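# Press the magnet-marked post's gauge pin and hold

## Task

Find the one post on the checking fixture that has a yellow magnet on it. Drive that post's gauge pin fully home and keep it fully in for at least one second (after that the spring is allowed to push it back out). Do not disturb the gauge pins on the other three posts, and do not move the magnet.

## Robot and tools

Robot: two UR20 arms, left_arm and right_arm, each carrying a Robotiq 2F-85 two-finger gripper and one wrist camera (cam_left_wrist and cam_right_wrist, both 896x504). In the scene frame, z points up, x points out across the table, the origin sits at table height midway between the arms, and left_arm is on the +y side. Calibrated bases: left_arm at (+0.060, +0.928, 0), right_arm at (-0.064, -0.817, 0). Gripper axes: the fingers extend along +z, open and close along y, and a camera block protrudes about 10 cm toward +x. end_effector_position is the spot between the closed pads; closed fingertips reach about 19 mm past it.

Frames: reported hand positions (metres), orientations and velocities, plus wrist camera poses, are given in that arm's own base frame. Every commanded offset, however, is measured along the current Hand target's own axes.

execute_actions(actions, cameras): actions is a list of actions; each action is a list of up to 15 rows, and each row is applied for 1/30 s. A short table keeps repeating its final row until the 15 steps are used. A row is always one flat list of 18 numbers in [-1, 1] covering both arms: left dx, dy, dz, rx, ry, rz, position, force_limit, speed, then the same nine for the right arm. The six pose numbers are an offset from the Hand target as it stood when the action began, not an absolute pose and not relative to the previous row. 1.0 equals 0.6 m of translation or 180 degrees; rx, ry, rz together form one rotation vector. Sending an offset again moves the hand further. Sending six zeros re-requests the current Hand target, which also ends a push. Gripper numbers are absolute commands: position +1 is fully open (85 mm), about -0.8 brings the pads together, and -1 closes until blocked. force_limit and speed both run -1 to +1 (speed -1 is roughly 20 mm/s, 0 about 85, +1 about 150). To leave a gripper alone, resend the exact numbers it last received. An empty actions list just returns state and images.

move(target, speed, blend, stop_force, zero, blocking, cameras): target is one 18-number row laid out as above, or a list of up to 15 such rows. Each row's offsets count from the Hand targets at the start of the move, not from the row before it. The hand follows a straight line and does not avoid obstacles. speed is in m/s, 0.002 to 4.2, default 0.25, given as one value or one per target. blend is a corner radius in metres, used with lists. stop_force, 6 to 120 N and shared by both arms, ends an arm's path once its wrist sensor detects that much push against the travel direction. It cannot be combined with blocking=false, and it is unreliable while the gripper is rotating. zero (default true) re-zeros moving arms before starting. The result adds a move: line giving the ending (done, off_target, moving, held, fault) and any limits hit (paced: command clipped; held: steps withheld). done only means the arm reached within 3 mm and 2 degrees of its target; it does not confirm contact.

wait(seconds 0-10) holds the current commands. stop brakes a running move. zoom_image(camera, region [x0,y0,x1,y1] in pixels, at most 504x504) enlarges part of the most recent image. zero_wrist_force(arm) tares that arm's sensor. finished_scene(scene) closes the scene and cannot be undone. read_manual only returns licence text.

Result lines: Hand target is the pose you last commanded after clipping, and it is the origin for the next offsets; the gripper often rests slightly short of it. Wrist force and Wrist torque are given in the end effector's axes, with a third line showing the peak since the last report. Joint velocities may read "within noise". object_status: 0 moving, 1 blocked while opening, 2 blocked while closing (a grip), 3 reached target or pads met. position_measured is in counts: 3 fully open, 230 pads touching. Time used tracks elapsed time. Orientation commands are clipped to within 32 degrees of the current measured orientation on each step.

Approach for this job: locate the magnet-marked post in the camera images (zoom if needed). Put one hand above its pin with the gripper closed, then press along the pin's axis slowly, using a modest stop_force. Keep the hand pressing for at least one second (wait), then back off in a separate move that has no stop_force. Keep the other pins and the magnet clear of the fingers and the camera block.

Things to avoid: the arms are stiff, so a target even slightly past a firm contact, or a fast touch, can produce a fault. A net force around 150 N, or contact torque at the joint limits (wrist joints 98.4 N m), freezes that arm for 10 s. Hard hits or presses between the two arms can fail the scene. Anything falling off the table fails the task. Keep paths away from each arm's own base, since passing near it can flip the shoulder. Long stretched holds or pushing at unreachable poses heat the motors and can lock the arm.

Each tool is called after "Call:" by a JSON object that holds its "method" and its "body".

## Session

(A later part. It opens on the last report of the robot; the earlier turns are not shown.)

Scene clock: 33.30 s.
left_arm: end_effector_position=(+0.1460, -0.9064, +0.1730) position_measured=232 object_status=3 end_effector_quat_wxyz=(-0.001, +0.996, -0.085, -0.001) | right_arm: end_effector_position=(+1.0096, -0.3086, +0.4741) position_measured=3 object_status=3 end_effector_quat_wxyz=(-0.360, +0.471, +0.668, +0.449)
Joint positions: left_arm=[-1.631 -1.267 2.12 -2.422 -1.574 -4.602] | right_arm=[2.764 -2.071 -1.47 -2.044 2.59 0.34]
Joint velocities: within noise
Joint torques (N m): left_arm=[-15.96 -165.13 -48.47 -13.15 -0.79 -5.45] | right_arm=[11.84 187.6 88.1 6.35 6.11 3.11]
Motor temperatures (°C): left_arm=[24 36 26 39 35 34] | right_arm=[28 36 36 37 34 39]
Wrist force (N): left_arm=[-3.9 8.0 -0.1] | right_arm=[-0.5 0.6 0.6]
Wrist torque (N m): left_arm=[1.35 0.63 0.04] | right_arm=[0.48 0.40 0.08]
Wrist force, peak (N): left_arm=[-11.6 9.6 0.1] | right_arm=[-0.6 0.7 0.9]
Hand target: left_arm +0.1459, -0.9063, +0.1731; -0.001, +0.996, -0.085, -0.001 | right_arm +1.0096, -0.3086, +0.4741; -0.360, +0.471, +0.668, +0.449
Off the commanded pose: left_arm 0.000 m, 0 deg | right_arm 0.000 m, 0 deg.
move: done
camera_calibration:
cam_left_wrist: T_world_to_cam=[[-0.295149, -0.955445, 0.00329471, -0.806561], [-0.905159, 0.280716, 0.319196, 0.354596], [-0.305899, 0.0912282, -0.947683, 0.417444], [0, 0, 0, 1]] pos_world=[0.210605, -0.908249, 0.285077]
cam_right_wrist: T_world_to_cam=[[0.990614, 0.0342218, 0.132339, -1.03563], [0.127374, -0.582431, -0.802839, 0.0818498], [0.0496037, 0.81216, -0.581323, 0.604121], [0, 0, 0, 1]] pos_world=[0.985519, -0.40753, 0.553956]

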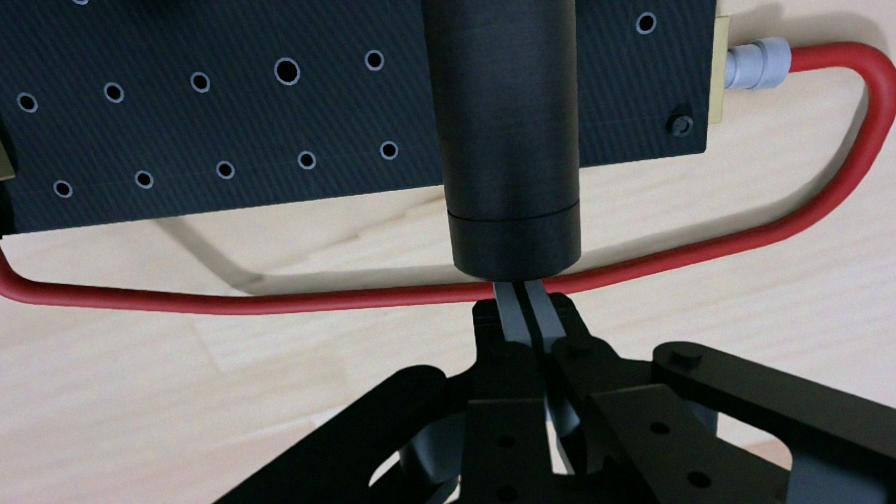

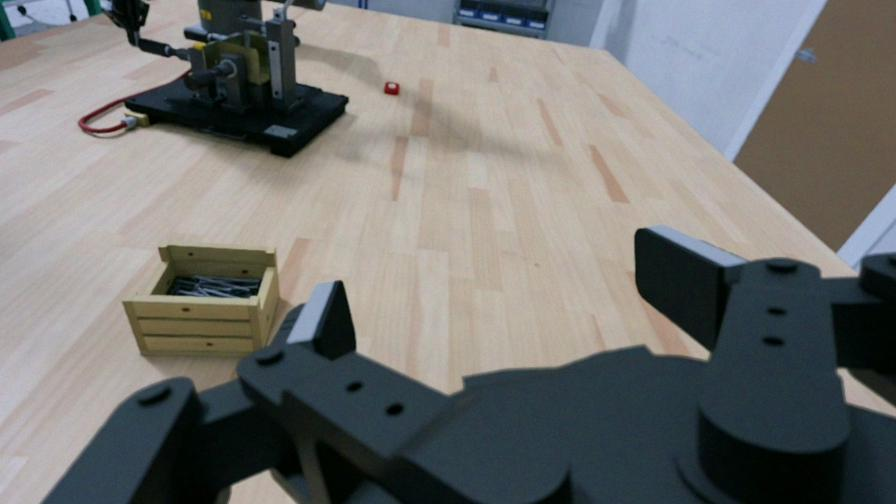

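Call:
{"method": "move", "body": {"target": [-0.035,0,0,0,0,0,-1,-1,0,0,0,0,0,0,0,1,1,1], "speed": 0.1}}

Scene clock: 34.30 s.
left_arm: end_effector_position=(+0.1253, -0.9028, +0.1731) position_measured=232 object_status=3 end_effector_quat_wxyz=(-0.001, +0.996, -0.085, -0.001) | right_arm: end_effector_position=(+1.0096, -0.3086, +0.4741) position_measured=3 object_status=3 end_effector_quat_wxyz=(-0.360, +0.471, +0.668, +0.449)
Joint positions: left_arm=[-1.654 -1.273 2.129 -2.426 -1.574 -4.625] | right_arm=[2.764 -2.071 -1.47 -2.044 2.59 0.34]
Joint velocities: within noise
Joint torques (N m): left_arm=[-11.97 -163.95 -50.95 -13.74 -2.92 -3.7] | right_arm=[12.27 189.8 88.6 5.71 5.68 3.54]
Motor temperatures (°C): left_arm=[24 36 26 39 35 34] | right_arm=[28 36 36 37 34 39]
Wrist force (N): left_arm=[-3.8 7.9 -0.3] | right_arm=[-0.7 0.6 0.7]
Wrist torque (N m): left_arm=[1.36 0.60 0.03] | right_arm=[0.49 0.43 0.09]
Wrist force, peak (N): left_arm=[-4.6 8.2 -0.2] | right_arm=[-0.6 0.8 1.1]
Hand target: left_arm +0.1252, -0.9028, +0.1731; -0.001, +0.996, -0.085, -0.001 | right_arm +1.0096, -0.3086, +0.4741; -0.360, +0.471, +0.668, +0.449
Off the commanded pose: left_arm 0.000 m, 0 deg | right_arm 0.000 m, 0 deg.
move: done
camera_calibration:
cam_left_wrist: T_world_to_cam=[[-0.295149, -0.955445, 0.00329471, -0.809327], [-0.905159, 0.280716, 0.319196, 0.334877], [-0.305899, 0.0912282, -0.947683, 0.410793], [0, 0, 0, 1]] pos_world=[0.189905, -0.904749, 0.285077]
cam_right_wrist: T_world_to_cam=[[0.990614, 0.0342218, 0.132339, -1.03563], [0.127374, -0.582431, -0.802839, 0.0818498], [0.0496037, 0.81216, -0.581323, 0.604121], [0, 0, 0, 1]] pos_world=[0.985519, -0.40753, 0.553956]

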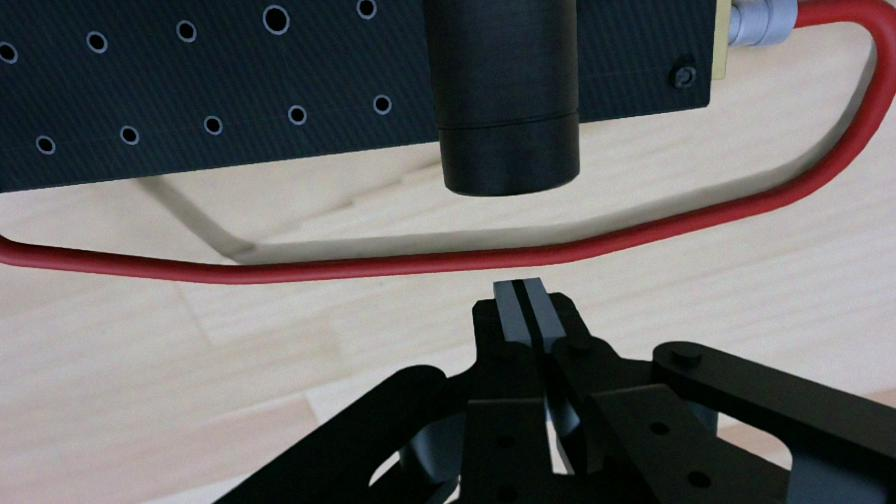

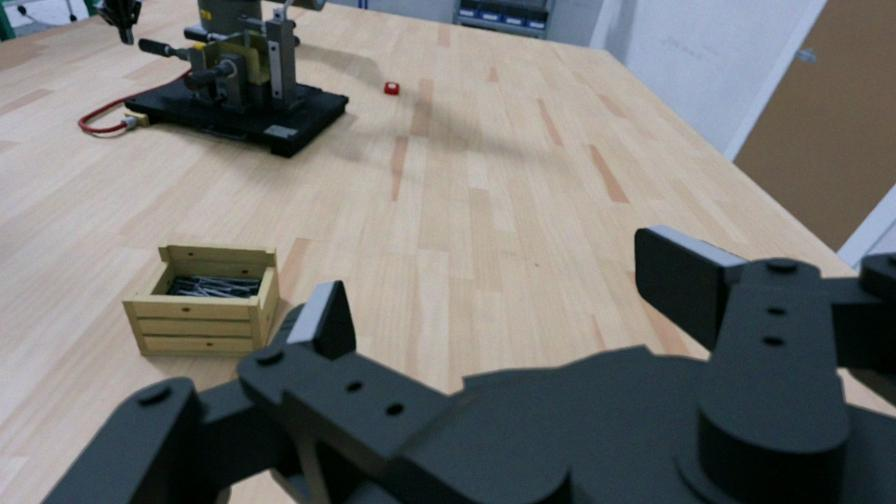

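Call:
{"method": "zero_wrist_force", "body": {"arm": "left_arm"}}

Call:
{"method": "move", "body": {"target": [0.1,0,0,0,0,0,-1,-1,0,0,0,0,0,0,0,1,1,1], "speed": 0.04, "stop_force": 25}}

Wrist force sensor zeroed.

Scene clock: 36.57 s.
left_arm: end_effector_position=(+0.1726, -0.9108, +0.1728) position_measured=232 object_status=3 end_effector_quat_wxyz=(-0.001, +0.996, -0.084, -0.003) | right_arm: end_effector_position=(+1.0096, -0.3086, +0.4741) position_measured=3 object_status=3 end_effector_quat_wxyz=(-0.360, +0.471, +0.668, +0.449)
Joint positions: left_arm=[-1.6 -1.258 2.107 -2.418 -1.576 -4.573] | right_arm=[2.764 -2.071 -1.47 -2.044 2.59 0.34]
Joint velocities: within noise
Joint torques (N m): left_arm=[7.41 -138.11 -76 -8.94 1.49 0.88] | right_arm=[12.85 184.44 87.49 5.52 6 3.83]
Motor temperatures (°C): left_arm=[24 36 26 39 35 34] | right_arm=[28 36 36 37 34 39]
Wrist force (N, zeroed by zero_wrist_force on left_arm): left_arm=[-11.9 -0.7 0.3] | right_arm=[-0.7 0.5 0.6]
Wrist torque (N m, zeroed by zero_wrist_force on left_arm): left_arm=[0.01 0.07 -0.01] | right_arm=[0.46 0.43 0.09]
Wrist force, peak (N, zeroed by zero_wrist_force on left_arm): left_arm=[-147.5 -18.8 -28.3] | right_arm=[-0.5 0.9 0.9]
Hand target: left_arm +0.1726, -0.9108, +0.1728; -0.001, +0.996, -0.084, -0.003 (not the last commanded pose) | right_arm +1.0096, -0.3086, +0.4741; -0.360, +0.471, +0.668, +0.449
Tool commands: left_gripper/position=-1.0 left_gripper/force_limit=-1.0 left_gripper/speed=+0.003922 right_gripper/position=+1.0 right_gripper/force_limit=+1.0 right_gripper/speed=+1.0
Off the commanded pose: left_arm 0.012 m, 0 deg | right_arm 0.000 m, 0 deg.
FORCE FAULT: contact force on the left arm reached its limit, and that arm stopped. The contact can be on any part of that arm, not only on its tool. That arm's remaining commands of this call were not run. That arm is still stopped at the end of this call. That arm stays stopped for about 9 more seconds. Until then a move that you send moves the other arm only, and its call returns only when the move has ended. Once the stop has ended, the next robot result says so. If the stop ends while you think or write, that arm runs what you send next, counted from a new Hand target: where the arm stands when the stop ends. While its stop runs, that arm takes no new command, but its gripper still runs the gripper command that each later call begins with. Until it ends, the stop uses up actions while you think or wait. An arm that is not stopped still takes commands.
move: fault (left_arm; stop_force had ended the path)
camera_calibration:
cam_left_wrist: T_world_to_cam=[[-0.293644, -0.955908, 0.00349153, -0.803785], [-0.904834, 0.279129, 0.3215, 0.378106], [-0.308299, 0.0912473, -0.946903, 0.425949], [0, 0, 0, 1]] pos_world=[0.237416, -0.912752, 0.284578]
cam_right_wrist: T_world_to_cam=[[0.990614, 0.0342218, 0.132339, -1.03563], [0.127374, -0.582431, -0.802839, 0.0818498], [0.0496037, 0.81216, -0.581323, 0.604121], [0, 0, 0, 1]] pos_world=[0.985519, -0.40753, 0.553956]

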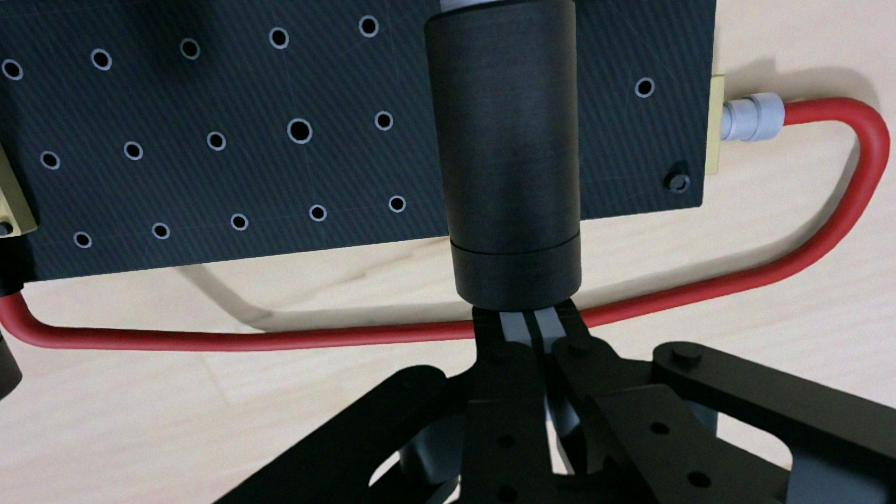

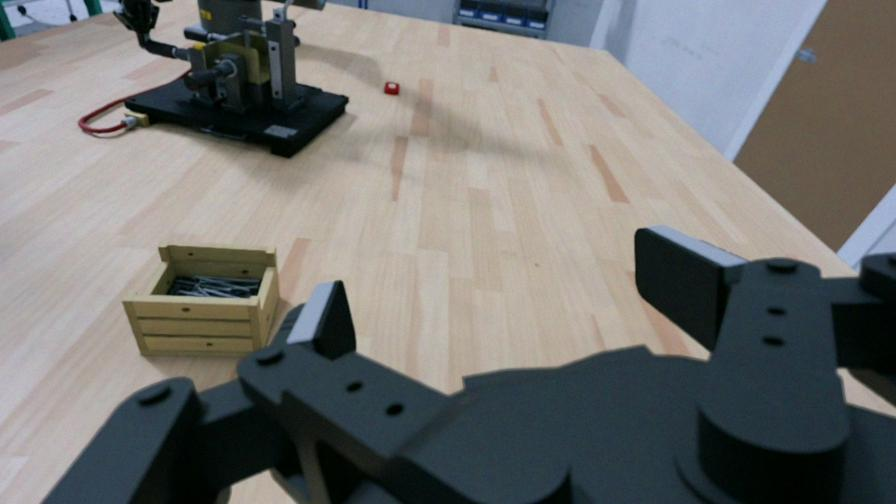

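Call:
{"method": "wait", "body": {"seconds": 9.5, "cameras": []}}

Call:
{"method": "move", "body": {"target": [-0.01,0,0,0,0,0,-1,-1,0,0,0,0,0,0,0,1,1,1], "speed": 0.1, "cameras": []}}

Call:
{"method": "move", "body": {"target": [0.05,0,0,0,0,0,-1,-1,0,0,0,0,0,0,0,1,1,1], "speed": 0.005, "stop_force": 15}}

Scene clock: 46.43 s.
left_arm: end_effector_position=(+0.1726, -0.9108, +0.1728) position_measured=232 object_status=3 end_effector_quat_wxyz=(-0.001, +0.996, -0.084, -0.003) | right_arm: end_effector_position=(+1.0096, -0.3086, +0.4741) position_measured=3 object_status=3 end_effector_quat_wxyz=(-0.360, +0.471, +0.668, +0.449)
Joint positions: left_arm=[-1.6 -1.258 2.107 -2.418 -1.576 -4.573] | right_arm=[2.764 -2.071 -1.47 -2.044 2.59 0.34]
Joint velocities: within noise
Joint torques (N m): left_arm=[5.95 -136.16 -78.37 -9.93 1.34 0.86] | right_arm=[7.49 185.07 86.3 4 5.7 3.56]
Motor temperatures (°C): left_arm=[24 36 26 39 35 34] | right_arm=[28 36 36 37 34 39]
Wrist force (N, zeroed by zero_wrist_force on left_arm): left_arm=[-12.2 -0.5 -0.1] | right_arm=[-0.6 0.4 0.6]
Wrist torque (N m, zeroed by zero_wrist_force on left_arm): left_arm=[0.03 0.14 -0.01] | right_arm=[0.45 0.43 0.08]
Wrist force, peak (N, zeroed by zero_wrist_force on left_arm): left_arm=[-12.4 -0.9 0.3] | right_arm=[-0.7 0.7 0.9]
Hand target: left_arm +0.1726, -0.9108, +0.1728; -0.001, +0.996, -0.084, -0.003 (not the last commanded pose) | right_arm +1.0096, -0.3086, +0.4741; -0.360, +0.471, +0.668, +0.449
Tool commands: left_gripper/position=-1.0 left_gripper/force_limit=-1.0 left_gripper/speed=+0.003922 right_gripper/position=+1.0 right_gripper/force_limit=+1.0 right_gripper/speed=+1.0
Off the commanded pose: left_arm 0.012 m, 0 deg | right_arm 0.000 m, 0 deg.
FORCE FAULT, CONTINUED: the left arm's stop, for the force fault that an earlier result reported, is over. The rest of the stop counts as 19 of the actions that you can send in this scene. During its stop the left arm's controller moved it back a little. That arm's target is now where it stood when the stop ended, not its last command. That arm accepts commands again.
wait: 9.50 s; at rest from the start
No camera images: "cameras" was empty.

Scene clock: 47.13 s.
left_arm: end_effector_position=(+0.1668, -0.9099, +0.1728) position_measured=232 object_status=3 end_effector_quat_wxyz=(-0.001, +0.996, -0.084, -0.003) | right_arm: end_effector_position=(+1.0096, -0.3086, +0.4741) position_measured=3 object_status=3 end_effector_quat_wxyz=(-0.360, +0.471, +0.668, +0.449)
Joint positions: left_arm=[-1.607 -1.26 2.11 -2.419 -1.576 -4.579] | right_arm=[2.764 -2.071 -1.47 -2.044 2.59 0.34]
Joint velocities: within noise
Joint torques (N m): left_arm=[-17.92 -170.47 -53.04 -12.35 -0.09 -2.72] | right_arm=[7.77 181.94 82.8 4.23 5.62 3.42]
Motor temperatures (°C): left_arm=[24 36 26 39 35 34] | right_arm=[28 36 36 37 34 39]
Wrist force (N, zeroed by zero_wrist_force on left_arm): left_arm=[-11.5 7.8 -1.0] | right_arm=[-0.3 0.5 0.6]
Wrist torque (N m, zeroed by zero_wrist_force on left_arm): left_arm=[1.02 0.44 0.02] | right_arm=[0.45 0.35 0.09]
Wrist force, peak (N, zeroed by zero_wrist_force on left_arm): left_arm=[-12.0 7.6 -0.2] | right_arm=[-0.5 0.8 0.8]
Hand target: left_arm +0.1666, -0.9098, +0.1728; -0.001, +0.996, -0.084, -0.003 | right_arm +1.0096, -0.3086, +0.4741; -0.360, +0.471, +0.668, +0.449
Off the commanded pose: left_arm 0.000 m, 0 deg | right_arm 0.000 m, 0 deg.
move: done
No camera images: "cameras" was empty.

Scene clock: 49.57 s.
left_arm: end_effector_position=(+0.1739, -0.9111, +0.1728) position_measured=232 object_status=3 end_effector_quat_wxyz=(-0.001, +0.996, -0.084, -0.003) | right_arm: end_effector_position=(+1.0096, -0.3086, +0.4741) position_measured=3 object_status=3 end_effector_quat_wxyz=(-0.360, +0.471, +0.668, +0.449)
Joint positions: left_arm=[-1.599 -1.258 2.106 -2.417 -1.576 -4.571] | right_arm=[2.764 -2.071 -1.47 -2.044 2.59 0.34]
Joint velocities: within noise
Joint torques (N m): left_arm=[0.85 -140.85 -68.7 -16.51 13.99 -4.54] | right_arm=[9.17 180.44 83.87 3.44 5.92 3.27]
Motor temperatures (°C): left_arm=[24 36 26 39 35 34] | right_arm=[28 36 36 37 34 39]
Wrist force (N, zeroed by zero_wrist_force on left_arm): left_arm=[-28.1 -0.9 -2.9] | right_arm=[-0.4 0.3 0.5]
Wrist torque (N m, zeroed by zero_wrist_force on left_arm): left_arm=[1.01 0.54 -0.12] | right_arm=[0.43 0.39 0.09]
Wrist force, peak (N, zeroed by zero_wrist_force on left_arm): left_arm=[-38.9 -0.9 -8.7] | right_arm=[-0.4 1.1 0.6]
Hand target: left_arm +0.1739, -0.9111, +0.1728; -0.001, +0.996, -0.084, -0.003 (not the last commanded pose) | right_arm +1.0096, -0.3086, +0.4741; -0.360, +0.471, +0.668, +0.449
Off the commanded pose: left_arm 0.023 m, 0 deg | right_arm 0.000 m, 0 deg.
move: contact (left_arm)
camera_calibration:
cam_left_wrist: T_world_to_cam=[[-0.293548, -0.955938, 0.00348713, -0.803644], [-0.904835, 0.279029, 0.321585, 0.379223], [-0.308389, 0.0912455, -0.946874, 0.42638], [0, 0, 0, 1]] pos_world=[0.238716, -0.912953, 0.284578]
cam_right_wrist: T_world_to_cam=[[0.990614, 0.0342218, 0.132339, -1.03563], [0.127374, -0.582431, -0.802839, 0.0818498], [0.0496037, 0.81216, -0.581323, 0.604121], [0, 0, 0, 1]] pos_world=[0.985519, -0.40753, 0.553956]

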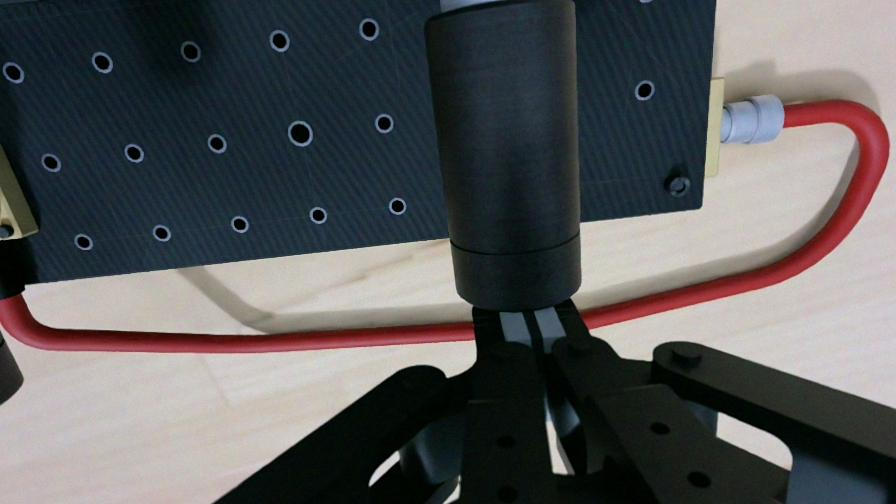

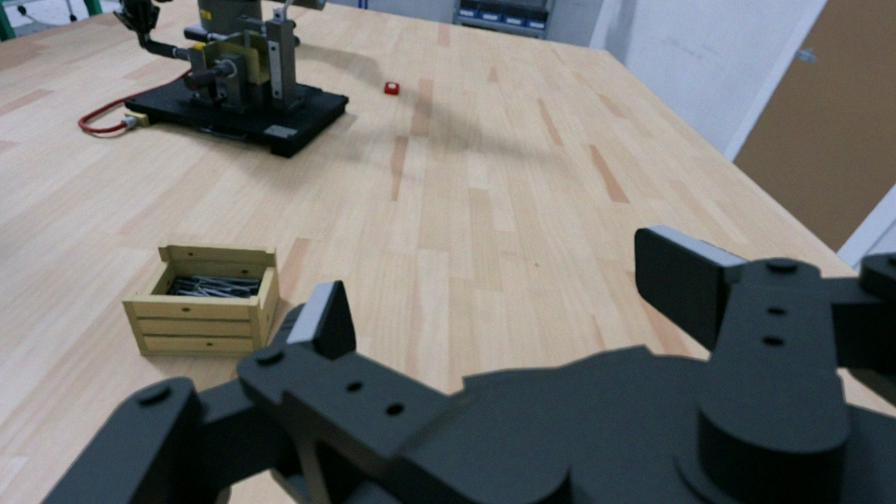

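Call:
{"method": "move", "body": {"target": [-0.07,0,0,0,0,0,-1,-1,0,0,0,0,0,0,0,1,1,1], "speed": 0.15}}

Call:
{"method": "finished_scene", "body": {"scene": 1}}

Scene clock: 51.70 s.
left_arm: end_effector_position=(+0.1326, -0.9040, +0.1730) position_measured=232 object_status=3 end_effector_quat_wxyz=(-0.001, +0.996, -0.084, -0.003) | right_arm: end_effector_position=(+1.0096, -0.3086, +0.4741) position_measured=3 object_status=3 end_effector_quat_wxyz=(-0.360, +0.471, +0.668, +0.449)
Joint positions: left_arm=[-1.645 -1.271 2.126 -2.424 -1.576 -4.618] | right_arm=[2.764 -2.071 -1.47 -2.044 2.59 0.34]
Joint velocities: within noise
Joint torques (N m): left_arm=[-22.44 -158.65 -57.39 -13.18 -4.36 -5.07] | right_arm=[5.28 176.55 85.67 3.97 5.87 2.65]
Motor temperatures (°C): left_arm=[24 36 26 39 35 34] | right_arm=[28 36 36 37 34 39]
Wrist force (N, zeroed by zero_wrist_force on left_arm): left_arm=[-1.8 3.7 -1.6] | right_arm=[-0.6 0.6 0.5]
Wrist torque (N m, zeroed by zero_wrist_force on left_arm): left_arm=[0.67 0.33 0.00] | right_arm=[0.47 0.41 0.09]
Wrist force, peak (N, zeroed by zero_wrist_force on left_arm): left_arm=[-28.3 -0.8 -2.2] | right_arm=[-0.6 0.9 0.8]
Hand target: left_arm +0.1324, -0.9040, +0.1730; -0.001, +0.996, -0.084, -0.003 | right_arm +1.0096, -0.3086, +0.4741; -0.360, +0.471, +0.668, +0.449
Off the commanded pose: left_arm 0.000 m, 0 deg | right_arm 0.000 m, 0 deg.
move: done
camera_calibration:
cam_left_wrist: T_world_to_cam=[[-0.293635, -0.955911, 0.00351921, -0.809044], [-0.904807, 0.279121, 0.321585, 0.339881], [-0.308389, 0.0912444, -0.946874, 0.413288], [0, 0, 0, 1]] pos_world=[0.197416, -0.905952, 0.284879]
cam_right_wrist: T_world_to_cam=[[0.990614, 0.0342218, 0.132339, -1.03563], [0.127374, -0.582431, -0.802839, 0.0818498], [0.0496037, 0.81216, -0.581323, 0.604121], [0, 0, 0, 1]] pos_world=[0.985519, -0.40753, 0.553956]

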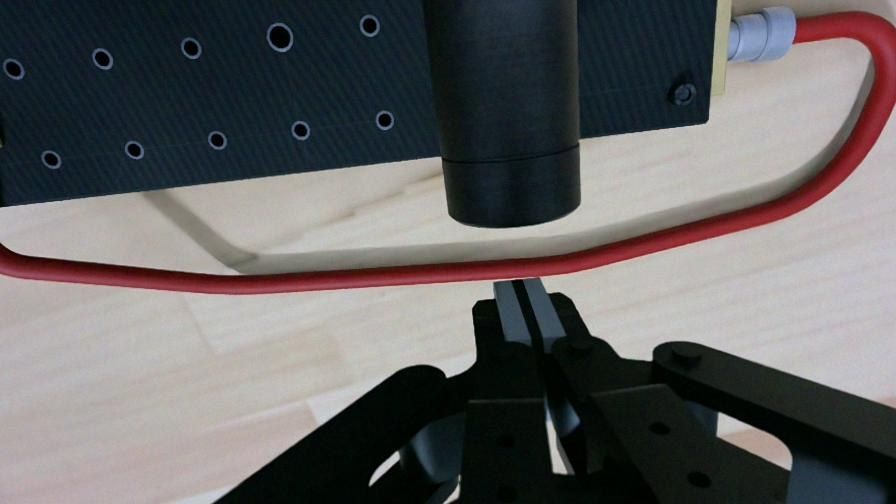

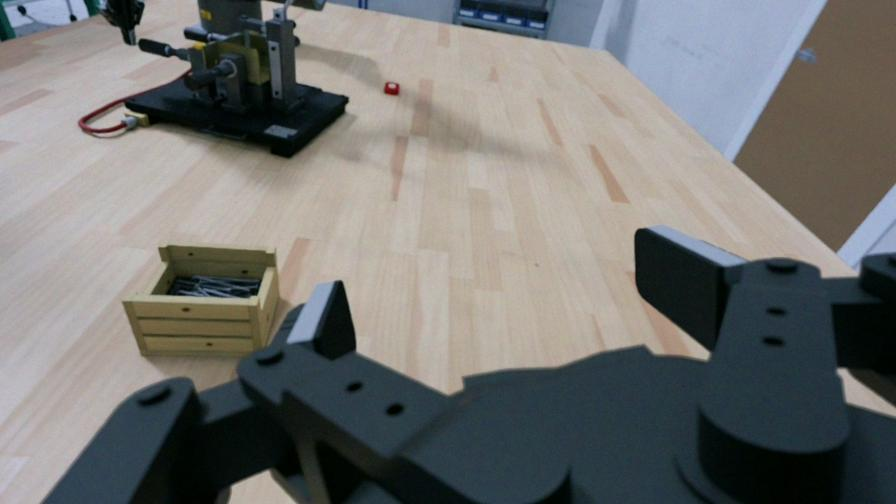

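The scene is finished: the task was done.


## Next scene

The same job, from a new start.

Call:
{"method": "execute_actions", "body": {"actions": []}}

Scene clock: 0.00 s.
left_arm: end_effector_position=(+1.6020, +0.5513, +0.3701) position_measured=3 object_status=3 end_effector_quat_wxyz=(-0.049, +0.940, +0.190, +0.279) | right_arm: end_effector_position=(+0.4481, +0.4679, +0.3319) position_measured=3 object_status=3 end_effector_quat_wxyz=(-0.272, +0.502, +0.649, +0.503)
Joint positions: left_arm=[0.193 -0.686 0.985 -2.439 -1.472 -3.319] | right_arm=[4.007 -1.969 -2.772 1.193 2.076 2.519]
Joint velocities: within noise
Joint torques (N m): no reading
Motor temperatures (°C): left_arm=[24 35 26 38 34 34] | right_arm=[28 35 36 37 34 38]
Wrist force (N): no reading
Wrist torque (N m): no reading
Wrist force, peak (N): no reading
Hand target: left_arm +1.6020, +0.5513, +0.3701; -0.049, +0.940, +0.190, +0.279 | right_arm +0.4481, +0.4679, +0.3319; -0.272, +0.502, +0.649, +0.503
Tool commands: left_gripper/position=+1.0 left_gripper/force_limit=+1.0 left_gripper/speed=+1.0 right_gripper/position=+1.0 right_gripper/force_limit=+1.0 right_gripper/speed=+1.0
camera_calibration:
cam_left_wrist: T_world_to_cam=[[0.280319, -0.958405, -0.0536817, 0.116011], [-0.933413, -0.259108, -0.248199, 1.75322], [0.223966, 0.119682, -0.967221, 0.0591923], [0, 0, 0, 1]] pos_world=[1.5907, 0.558373, 0.498626]
cam_right_wrist: T_world_to_cam=[[0.956613, -0.13676, 0.257272, -0.433465], [0.120637, -0.61784, -0.776995, 0.502422], [0.265214, 0.774319, -0.574535, -0.162484], [0, 0, 0, 1]] pos_world=[0.39714, 0.37695, 0.408545]

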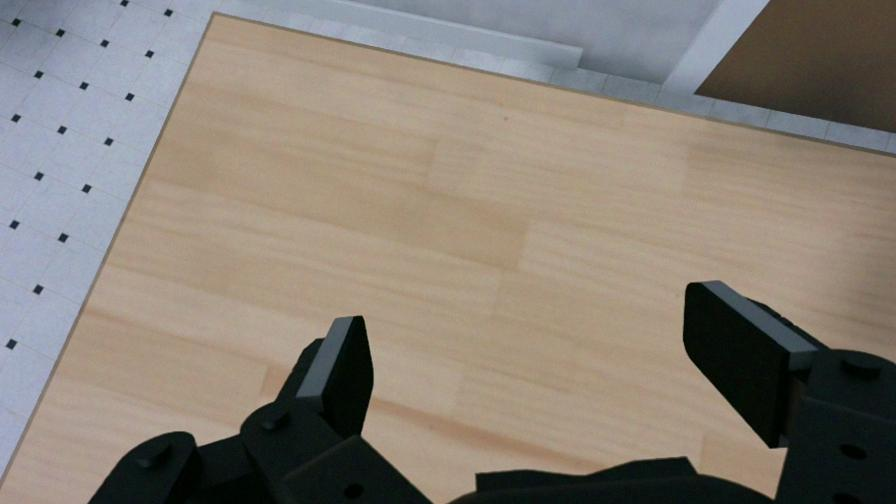

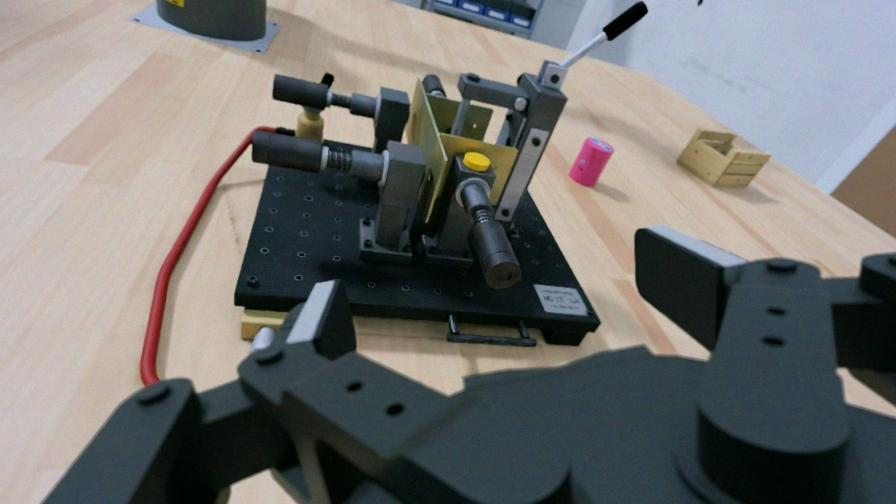

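Call:
{"method": "move", "body": {"target": [0,0,0,0,0,0,1,1,1,-0.199,0.061,0.336,0.1174,-0.37,0.0609,-1,-1,0], "speed": 0.5, "cameras": ["cam_right_wrist"]}}

Scene clock: 3.83 s.
left_arm: end_effector_position=(+1.6020, +0.5513, +0.3701) position_measured=3 object_status=3 end_effector_quat_wxyz=(-0.049, +0.940, +0.190, +0.279) | right_arm: end_effector_position=(+0.5541, +0.6089, +0.1735) position_measured=232 object_status=3 end_effector_quat_wxyz=(+0.000, +0.695, +0.719, +0.000)
Joint positions: left_arm=[0.193 -0.686 0.985 -2.439 -1.472 -3.319] | right_arm=[4.221 -1.785 -2.251 -0.677 1.571 2.615]
Joint velocities: within noise
Joint torques (N m): left_arm=[-0.03 -276.82 -106.15 -11.36 1.3 -0.25] | right_arm=[23.67 93.31 92.83 3.71 -4.25 6.35]
Motor temperatures (°C): left_arm=[24 35 26 38 34 34] | right_arm=[28 35 36 37 34 38]
Wrist force (N): left_arm=[0.2 0.0 -0.3] | right_arm=[-1.3 1.7 1.2]
Wrist torque (N m): left_arm=[0.01 -0.03 0.00] | right_arm=[1.19 0.39 -0.66]
Wrist force, peak (N): left_arm=[0.7 -0.5 -0.3] | right_arm=[1.7 3.4 2.3]
Hand target: left_arm +1.6020, +0.5513, +0.3701; -0.049, +0.940, +0.190, +0.279 | right_arm +0.5541, +0.6090, +0.1734; +0.000, +0.695, +0.719, +0.000
Off the commanded pose: left_arm 0.000 m, 0 deg | right_arm 0.000 m, 0 deg.
move: done
camera_calibration:
cam_right_wrist: T_world_to_cam=[[0.989143, -0.129215, 0.0699911, -0.464914], [-0.143949, -0.947782, 0.284583, 0.617038], [0.0295639, -0.291568, -0.956093, 0.454995], [0, 0, 0, 1]] pos_world=[0.535237, 0.657406, 0.291959]
Images, in order (width x height): cam_right_wrist 896x504.

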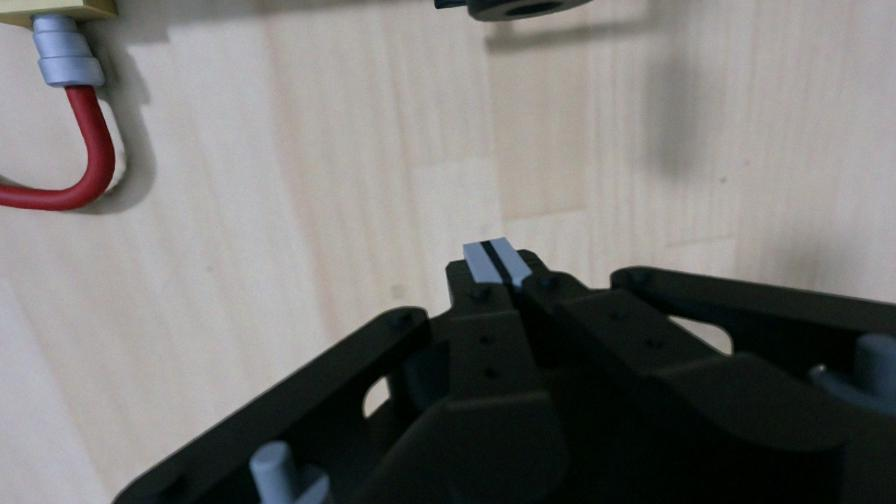

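Call:
{"method": "move", "body": {"target": [0,0,0,0,0,0,1,1,1,0.058,0.0217,0,0,0,0,-1,-1,0], "speed": 0.2, "cameras": ["cam_right_wrist"]}}

Scene clock: 6.87 s.
left_arm: end_effector_position=(+1.6020, +0.5513, +0.3701) position_measured=3 object_status=3 end_effector_quat_wxyz=(-0.049, +0.940, +0.190, +0.279) | right_arm: end_effector_position=(+0.5659, +0.6441, +0.1734) position_measured=232 object_status=3 end_effector_quat_wxyz=(+0.000, +0.695, +0.719, +0.000)
Joint positions: left_arm=[0.193 -0.686 0.985 -2.439 -1.472 -3.319] | right_arm=[4.228 -1.818 -2.205 -0.691 1.571 2.622]
Joint velocities: within noise
Joint torques (N m): left_arm=[2.16 -280.07 -109.9 -11.59 2.58 1.22] | right_arm=[22.99 92.64 86.7 4.39 -2.94 5.34]
Motor temperatures (°C): left_arm=[24 35 26 38 34 34] | right_arm=[28 35 36 37 34 38]
Wrist force (N): left_arm=[0.5 -0.1 0.1] | right_arm=[-1.4 2.6 0.8]
Wrist torque (N m): left_arm=[-0.01 -0.06 0.00] | right_arm=[1.41 0.48 -0.68]
Wrist force, peak (N): left_arm=[0.7 -0.2 -0.2] | right_arm=[-1.5 2.8 0.4]
Hand target: left_arm +1.6020, +0.5513, +0.3701; -0.049, +0.940, +0.190, +0.279 | right_arm +0.5659, +0.6442, +0.1734; +0.000, +0.695, +0.719, +0.000
Off the commanded pose: left_arm 0.000 m, 0 deg | right_arm 0.000 m, 0 deg.
move: done
camera_calibration:
cam_right_wrist: T_world_to_cam=[[0.989142, -0.129214, 0.0700131, -0.472037], [-0.143958, -0.947745, 0.284701, 0.652071], [0.0295673, -0.291689, -0.956056, 0.464885], [0, 0, 0, 1]] pos_world=[0.547037, 0.692605, 0.29186]
Images, in order (width x height): cam_right_wrist 896x504.

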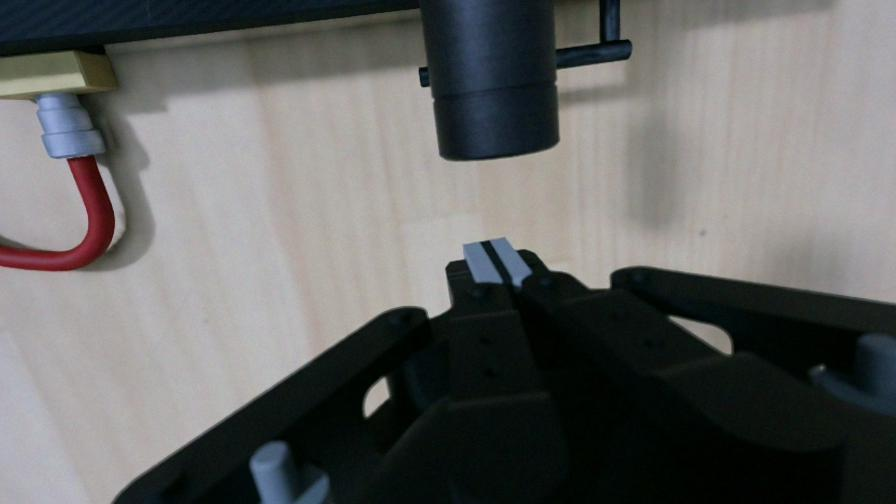

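Call:
{"method": "move", "body": {"target": [0,0,0,0,0,0,1,1,1,0.055,0.003,0,0,0,0,-1,-1,0], "speed": 0.05, "stop_force": 8, "cameras": ["cam_right_wrist"]}}

Scene clock: 9.07 s.
left_arm: end_effector_position=(+1.6020, +0.5513, +0.3701) position_measured=3 object_status=3 end_effector_quat_wxyz=(-0.049, +0.940, +0.190, +0.279) | right_arm: end_effector_position=(+0.5665, +0.6738, +0.1734) position_measured=232 object_status=3 end_effector_quat_wxyz=(+0.000, +0.695, +0.719, +0.000)
Joint positions: left_arm=[0.193 -0.686 0.985 -2.439 -1.472 -3.319] | right_arm=[4.244 -1.839 -2.173 -0.701 1.571 2.638]
Joint velocities: within noise
Joint torques (N m): left_arm=[-1.26 -279.76 -110.78 -10.91 3.86 1.07] | right_arm=[-20.16 142.95 68.38 16.79 0.24 -6.79]
Motor temperatures (°C): left_arm=[24 35 26 38 34 34] | right_arm=[28 35 36 37 34 38]
Wrist force (N): left_arm=[0.4 0.2 0.0] | right_arm=[-7.9 1.2 1.5]
Wrist torque (N m): left_arm=[0.05 -0.06 0.00] | right_arm=[1.36 0.55 -0.68]
Wrist force, peak (N): left_arm=[0.5 -0.2 -0.5] | right_arm=[-10.4 1.5 -1.0]
Hand target: left_arm +1.6020, +0.5513, +0.3701; -0.049, +0.940, +0.190, +0.279 | right_arm +0.5665, +0.6739, +0.1734; +0.000, +0.695, +0.719, +0.000 (not the last commanded pose)
Off the commanded pose: left_arm 0.000 m, 0 deg | right_arm 0.003 m, 0 deg.
move: contact (right_arm)
camera_calibration:
cam_right_wrist: T_world_to_cam=[[0.989145, -0.129234, 0.0699288, -0.468643], [-0.143956, -0.947714, 0.284806, 0.680332], [0.0294659, -0.291781, -0.956031, 0.473678], [0, 0, 0, 1]] pos_world=[0.547537, 0.722405, 0.29186]
Images, in order (width x height): cam_right_wrist 896x504.

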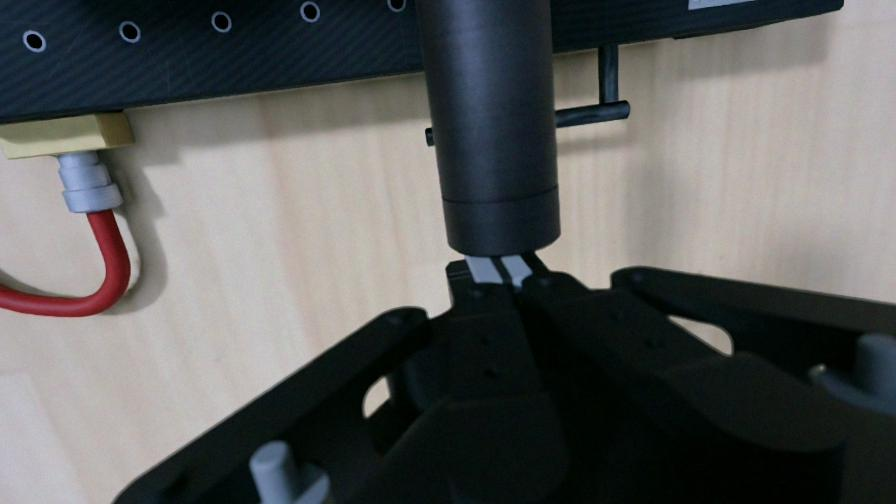

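Call:
{"method": "move", "body": {"target": [0,0,0,0,0,0,1,1,1,0.027,0,0,0,0,0,-1,-1,0], "speed": 0.1, "cameras": []}}

Call:
{"method": "move", "body": {"target": [0,0,0,0,0,0,1,1,1,0.02,0,0,0,0,0,-1,-1,0], "speed": 0.006, "stop_force": 15, "cameras": ["cam_right_wrist"]}}

Scene clock: 10.10 s.
left_arm: end_effector_position=(+1.6020, +0.5513, +0.3701) position_measured=3 object_status=3 end_effector_quat_wxyz=(-0.049, +0.940, +0.190, +0.279) | right_arm: end_effector_position=(+0.5659, +0.6898, +0.1734) position_measured=232 object_status=3 end_effector_quat_wxyz=(+0.000, +0.695, +0.719, +0.000)
Joint positions: left_arm=[0.193 -0.686 0.985 -2.439 -1.472 -3.319] | right_arm=[4.252 -1.85 -2.157 -0.706 1.571 2.647]
Joint velocities: within noise
Joint torques (N m): left_arm=[6.28 -282.54 -109.25 -11.13 3.69 2.01] | right_arm=[37 95.66 96.25 7.25 0.8 7.75]
Motor temperatures (°C): left_arm=[24 35 26 38 34 34] | right_arm=[28 35 36 37 34 38]
Wrist force (N): left_arm=[0.1 -0.4 -0.2] | right_arm=[-14.7 4.5 -2.1]
Wrist torque (N m): left_arm=[-0.07 0.00 0.00] | right_arm=[1.30 0.58 -0.59]
Wrist force, peak (N): left_arm=[0.5 -0.3 -0.3] | right_arm=[-14.7 4.5 -2.1]
Hand target: left_arm +1.6020, +0.5513, +0.3701; -0.049, +0.940, +0.190, +0.279 | right_arm +0.5659, +0.6900, +0.1734; +0.000, +0.695, +0.719, +0.000
Off the commanded pose: left_arm 0.000 m, 0 deg | right_arm 0.000 m, 0 deg.
move: done
No camera images: "cameras" was empty.

Scene clock: 10.87 s.
left_arm: end_effector_position=(+1.6020, +0.5513, +0.3701) position_measured=3 object_status=3 end_effector_quat_wxyz=(-0.049, +0.940, +0.190, +0.279) | right_arm: end_effector_position=(+0.5659, +0.6905, +0.1733) position_measured=232 object_status=3 end_effector_quat_wxyz=(+0.000, +0.695, +0.719, +0.000)
Joint positions: left_arm=[0.193 -0.686 0.985 -2.439 -1.472 -3.319] | right_arm=[4.253 -1.851 -2.156 -0.707 1.571 2.647]
Joint velocities: within noise
Joint torques (N m): left_arm=[0.79 -281.08 -113.82 -10.58 4.03 1.69] | right_arm=[4.9 140.9 81.52 21.93 3.55 -4.27]
Motor temperatures (°C): left_arm=[24 35 26 38 34 34] | right_arm=[28 35 36 37 34 38]
Wrist force (N): left_arm=[0.3 0.1 -0.3] | right_arm=[-33.4 5.2 -7.0]
Wrist torque (N m): left_arm=[0.03 -0.03 -0.01] | right_arm=[1.33 0.68 -0.48]
Wrist force, peak (N): left_arm=[0.7 -0.3 -0.3] | right_arm=[-39.2 3.0 -7.5]
Hand target: left_arm +1.6020, +0.5513, +0.3701; -0.049, +0.940, +0.190, +0.279 | right_arm +0.5659, +0.6905, +0.1734; +0.000, +0.695, +0.719, +0.000 (not the last commanded pose)
Off the commanded pose: left_arm 0.000 m, 0 deg | right_arm 0.012 m, 0 deg.
move: contact (right_arm)
camera_calibration:
cam_right_wrist: T_world_to_cam=[[0.989146, -0.129224, 0.0699383, -0.465994], [-0.143952, -0.947688, 0.284897, 0.696066], [0.0294642, -0.291872, -0.956003, 0.47853], [0, 0, 0, 1]] pos_world=[0.547037, 0.739105, 0.29176]
Images, in order (width x height): cam_right_wrist 896x504.

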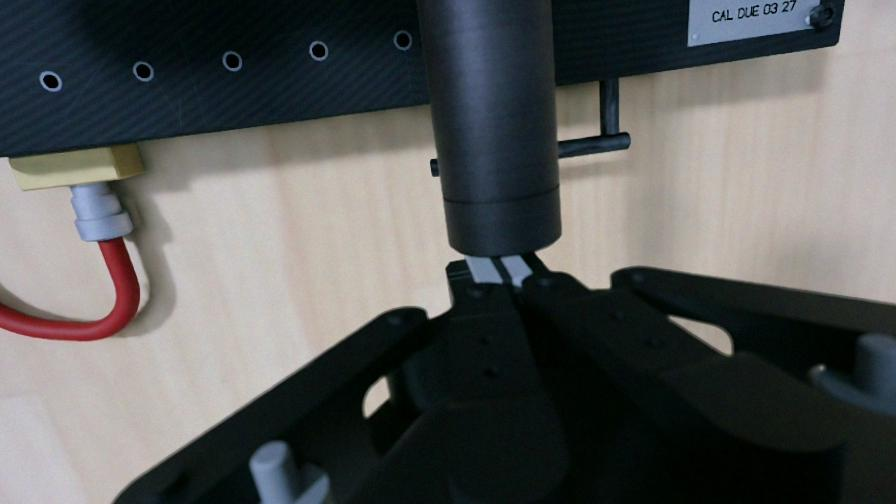

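Call:
{"method": "wait", "body": {"seconds": 1.1, "cameras": []}}

Call:
{"method": "move", "body": {"target": [0,0,0,0,0,0,1,1,1,-0.06,0,0,0,0,0,-1,-1,0], "speed": 0.12, "cameras": ["cam_right_wrist"]}}

Call:
{"method": "finished_scene", "body": {"scene": 2}}

Scene clock: 12.23 s.
left_arm: end_effector_position=(+1.6020, +0.5513, +0.3701) position_measured=3 object_status=3 end_effector_quat_wxyz=(-0.049, +0.940, +0.190, +0.279) | right_arm: end_effector_position=(+0.5659, +0.6905, +0.1734) position_measured=232 object_status=3 end_effector_quat_wxyz=(+0.000, +0.695, +0.719, +0.000)
Joint positions: left_arm=[0.193 -0.686 0.985 -2.439 -1.472 -3.319] | right_arm=[4.253 -1.851 -2.156 -0.707 1.571 2.647]
Joint velocities: within noise
Joint torques (N m): left_arm=[4.77 -283.51 -114.39 -10.82 4.42 1.69] | right_arm=[-6.46 148.67 80.92 19.23 7.9 -6.75]
Motor temperatures (°C): left_arm=[24 35 26 38 34 34] | right_arm=[28 35 36 37 34 38]
Wrist force (N): left_arm=[0.5 0.0 0.1] | right_arm=[-24.2 4.6 2.5]
Wrist torque (N m): left_arm=[0.00 -0.07 -0.01] | right_arm=[1.35 0.53 -0.53]
Wrist force, peak (N): left_arm=[0.4 -0.5 -0.3] | right_arm=[-33.0 4.9 -6.5]
Hand target: left_arm +1.6020, +0.5513, +0.3701; -0.049, +0.940, +0.190, +0.279 | right_arm +0.5659, +0.6905, +0.1734; +0.000, +0.695, +0.719, +0.000 (not the last commanded pose)
Tool commands: left_gripper/position=+1.0 left_gripper/force_limit=+1.0 left_gripper/speed=+1.0 right_gripper/position=-1.0 right_gripper/force_limit=-1.0 right_gripper/speed=+0.0
Off the commanded pose: left_arm 0.000 m, 0 deg | right_arm 0.012 m, 0 deg.
wait: 1.10 s; at rest from the start
No camera images: "cameras" was empty.

Scene clock: 13.10 s.
left_arm: end_effector_position=(+1.6020, +0.5513, +0.3701) position_measured=3 object_status=3 end_effector_quat_wxyz=(-0.049, +0.940, +0.190, +0.279) | right_arm: end_effector_position=(+0.5671, +0.6547, +0.1734) position_measured=232 object_status=3 end_effector_quat_wxyz=(+0.000, +0.695, +0.719, +0.000)
Joint positions: left_arm=[0.193 -0.686 0.985 -2.439 -1.472 -3.319] | right_arm=[4.233 -1.826 -2.193 -0.695 1.571 2.627]
Joint velocities: within noise
Joint torques (N m): left_arm=[1.65 -282.05 -114.85 -11.14 4.29 2.46] | right_arm=[-21.92 131.27 54.11 15.89 -1.76 -7.39]
Motor temperatures (°C): left_arm=[24 35 26 38 34 34] | right_arm=[28 35 36 37 34 38]
Wrist force (N): left_arm=[0.1 -0.4 -0.3] | right_arm=[-0.7 2.6 1.1]
Wrist torque (N m): left_arm=[-0.06 0.00 -0.01] | right_arm=[1.39 0.37 -0.70]
Wrist force, peak (N): left_arm=[0.7 -0.1 0.1] | right_arm=[-24.0 4.4 2.7]
Hand target: left_arm +1.6020, +0.5513, +0.3701; -0.049, +0.940, +0.190, +0.279 | right_arm +0.5671, +0.6545, +0.1734; +0.000, +0.695, +0.719, +0.000
Off the commanded pose: left_arm 0.000 m, 0 deg | right_arm 0.000 m, 0 deg.
move: done
camera_calibration:
cam_right_wrist: T_world_to_cam=[[0.989145, -0.129234, 0.0699288, -0.471817], [-0.143956, -0.947714, 0.284806, 0.662236], [0.0294659, -0.291781, -0.956031, 0.468055], [0, 0, 0, 1]] pos_world=[0.548237, 0.703205, 0.29186]
Images, in order (width x height): cam_right_wrist 896x504.

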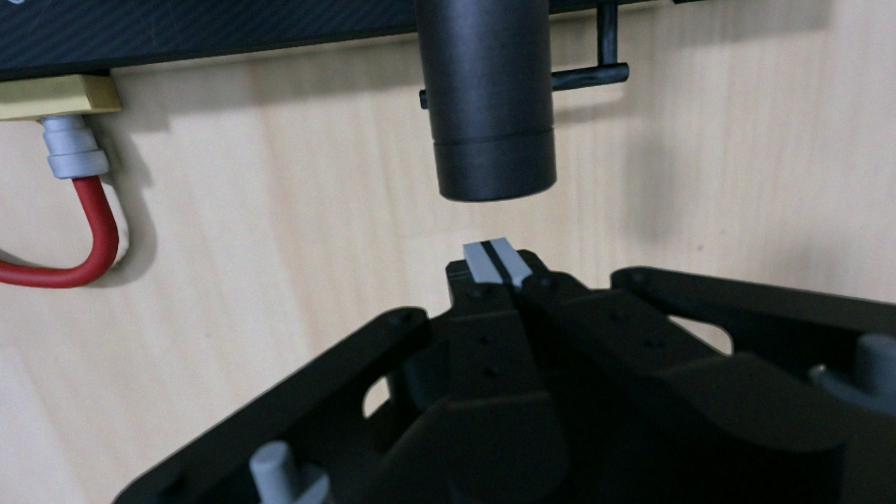

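The scene is finished: the task was done.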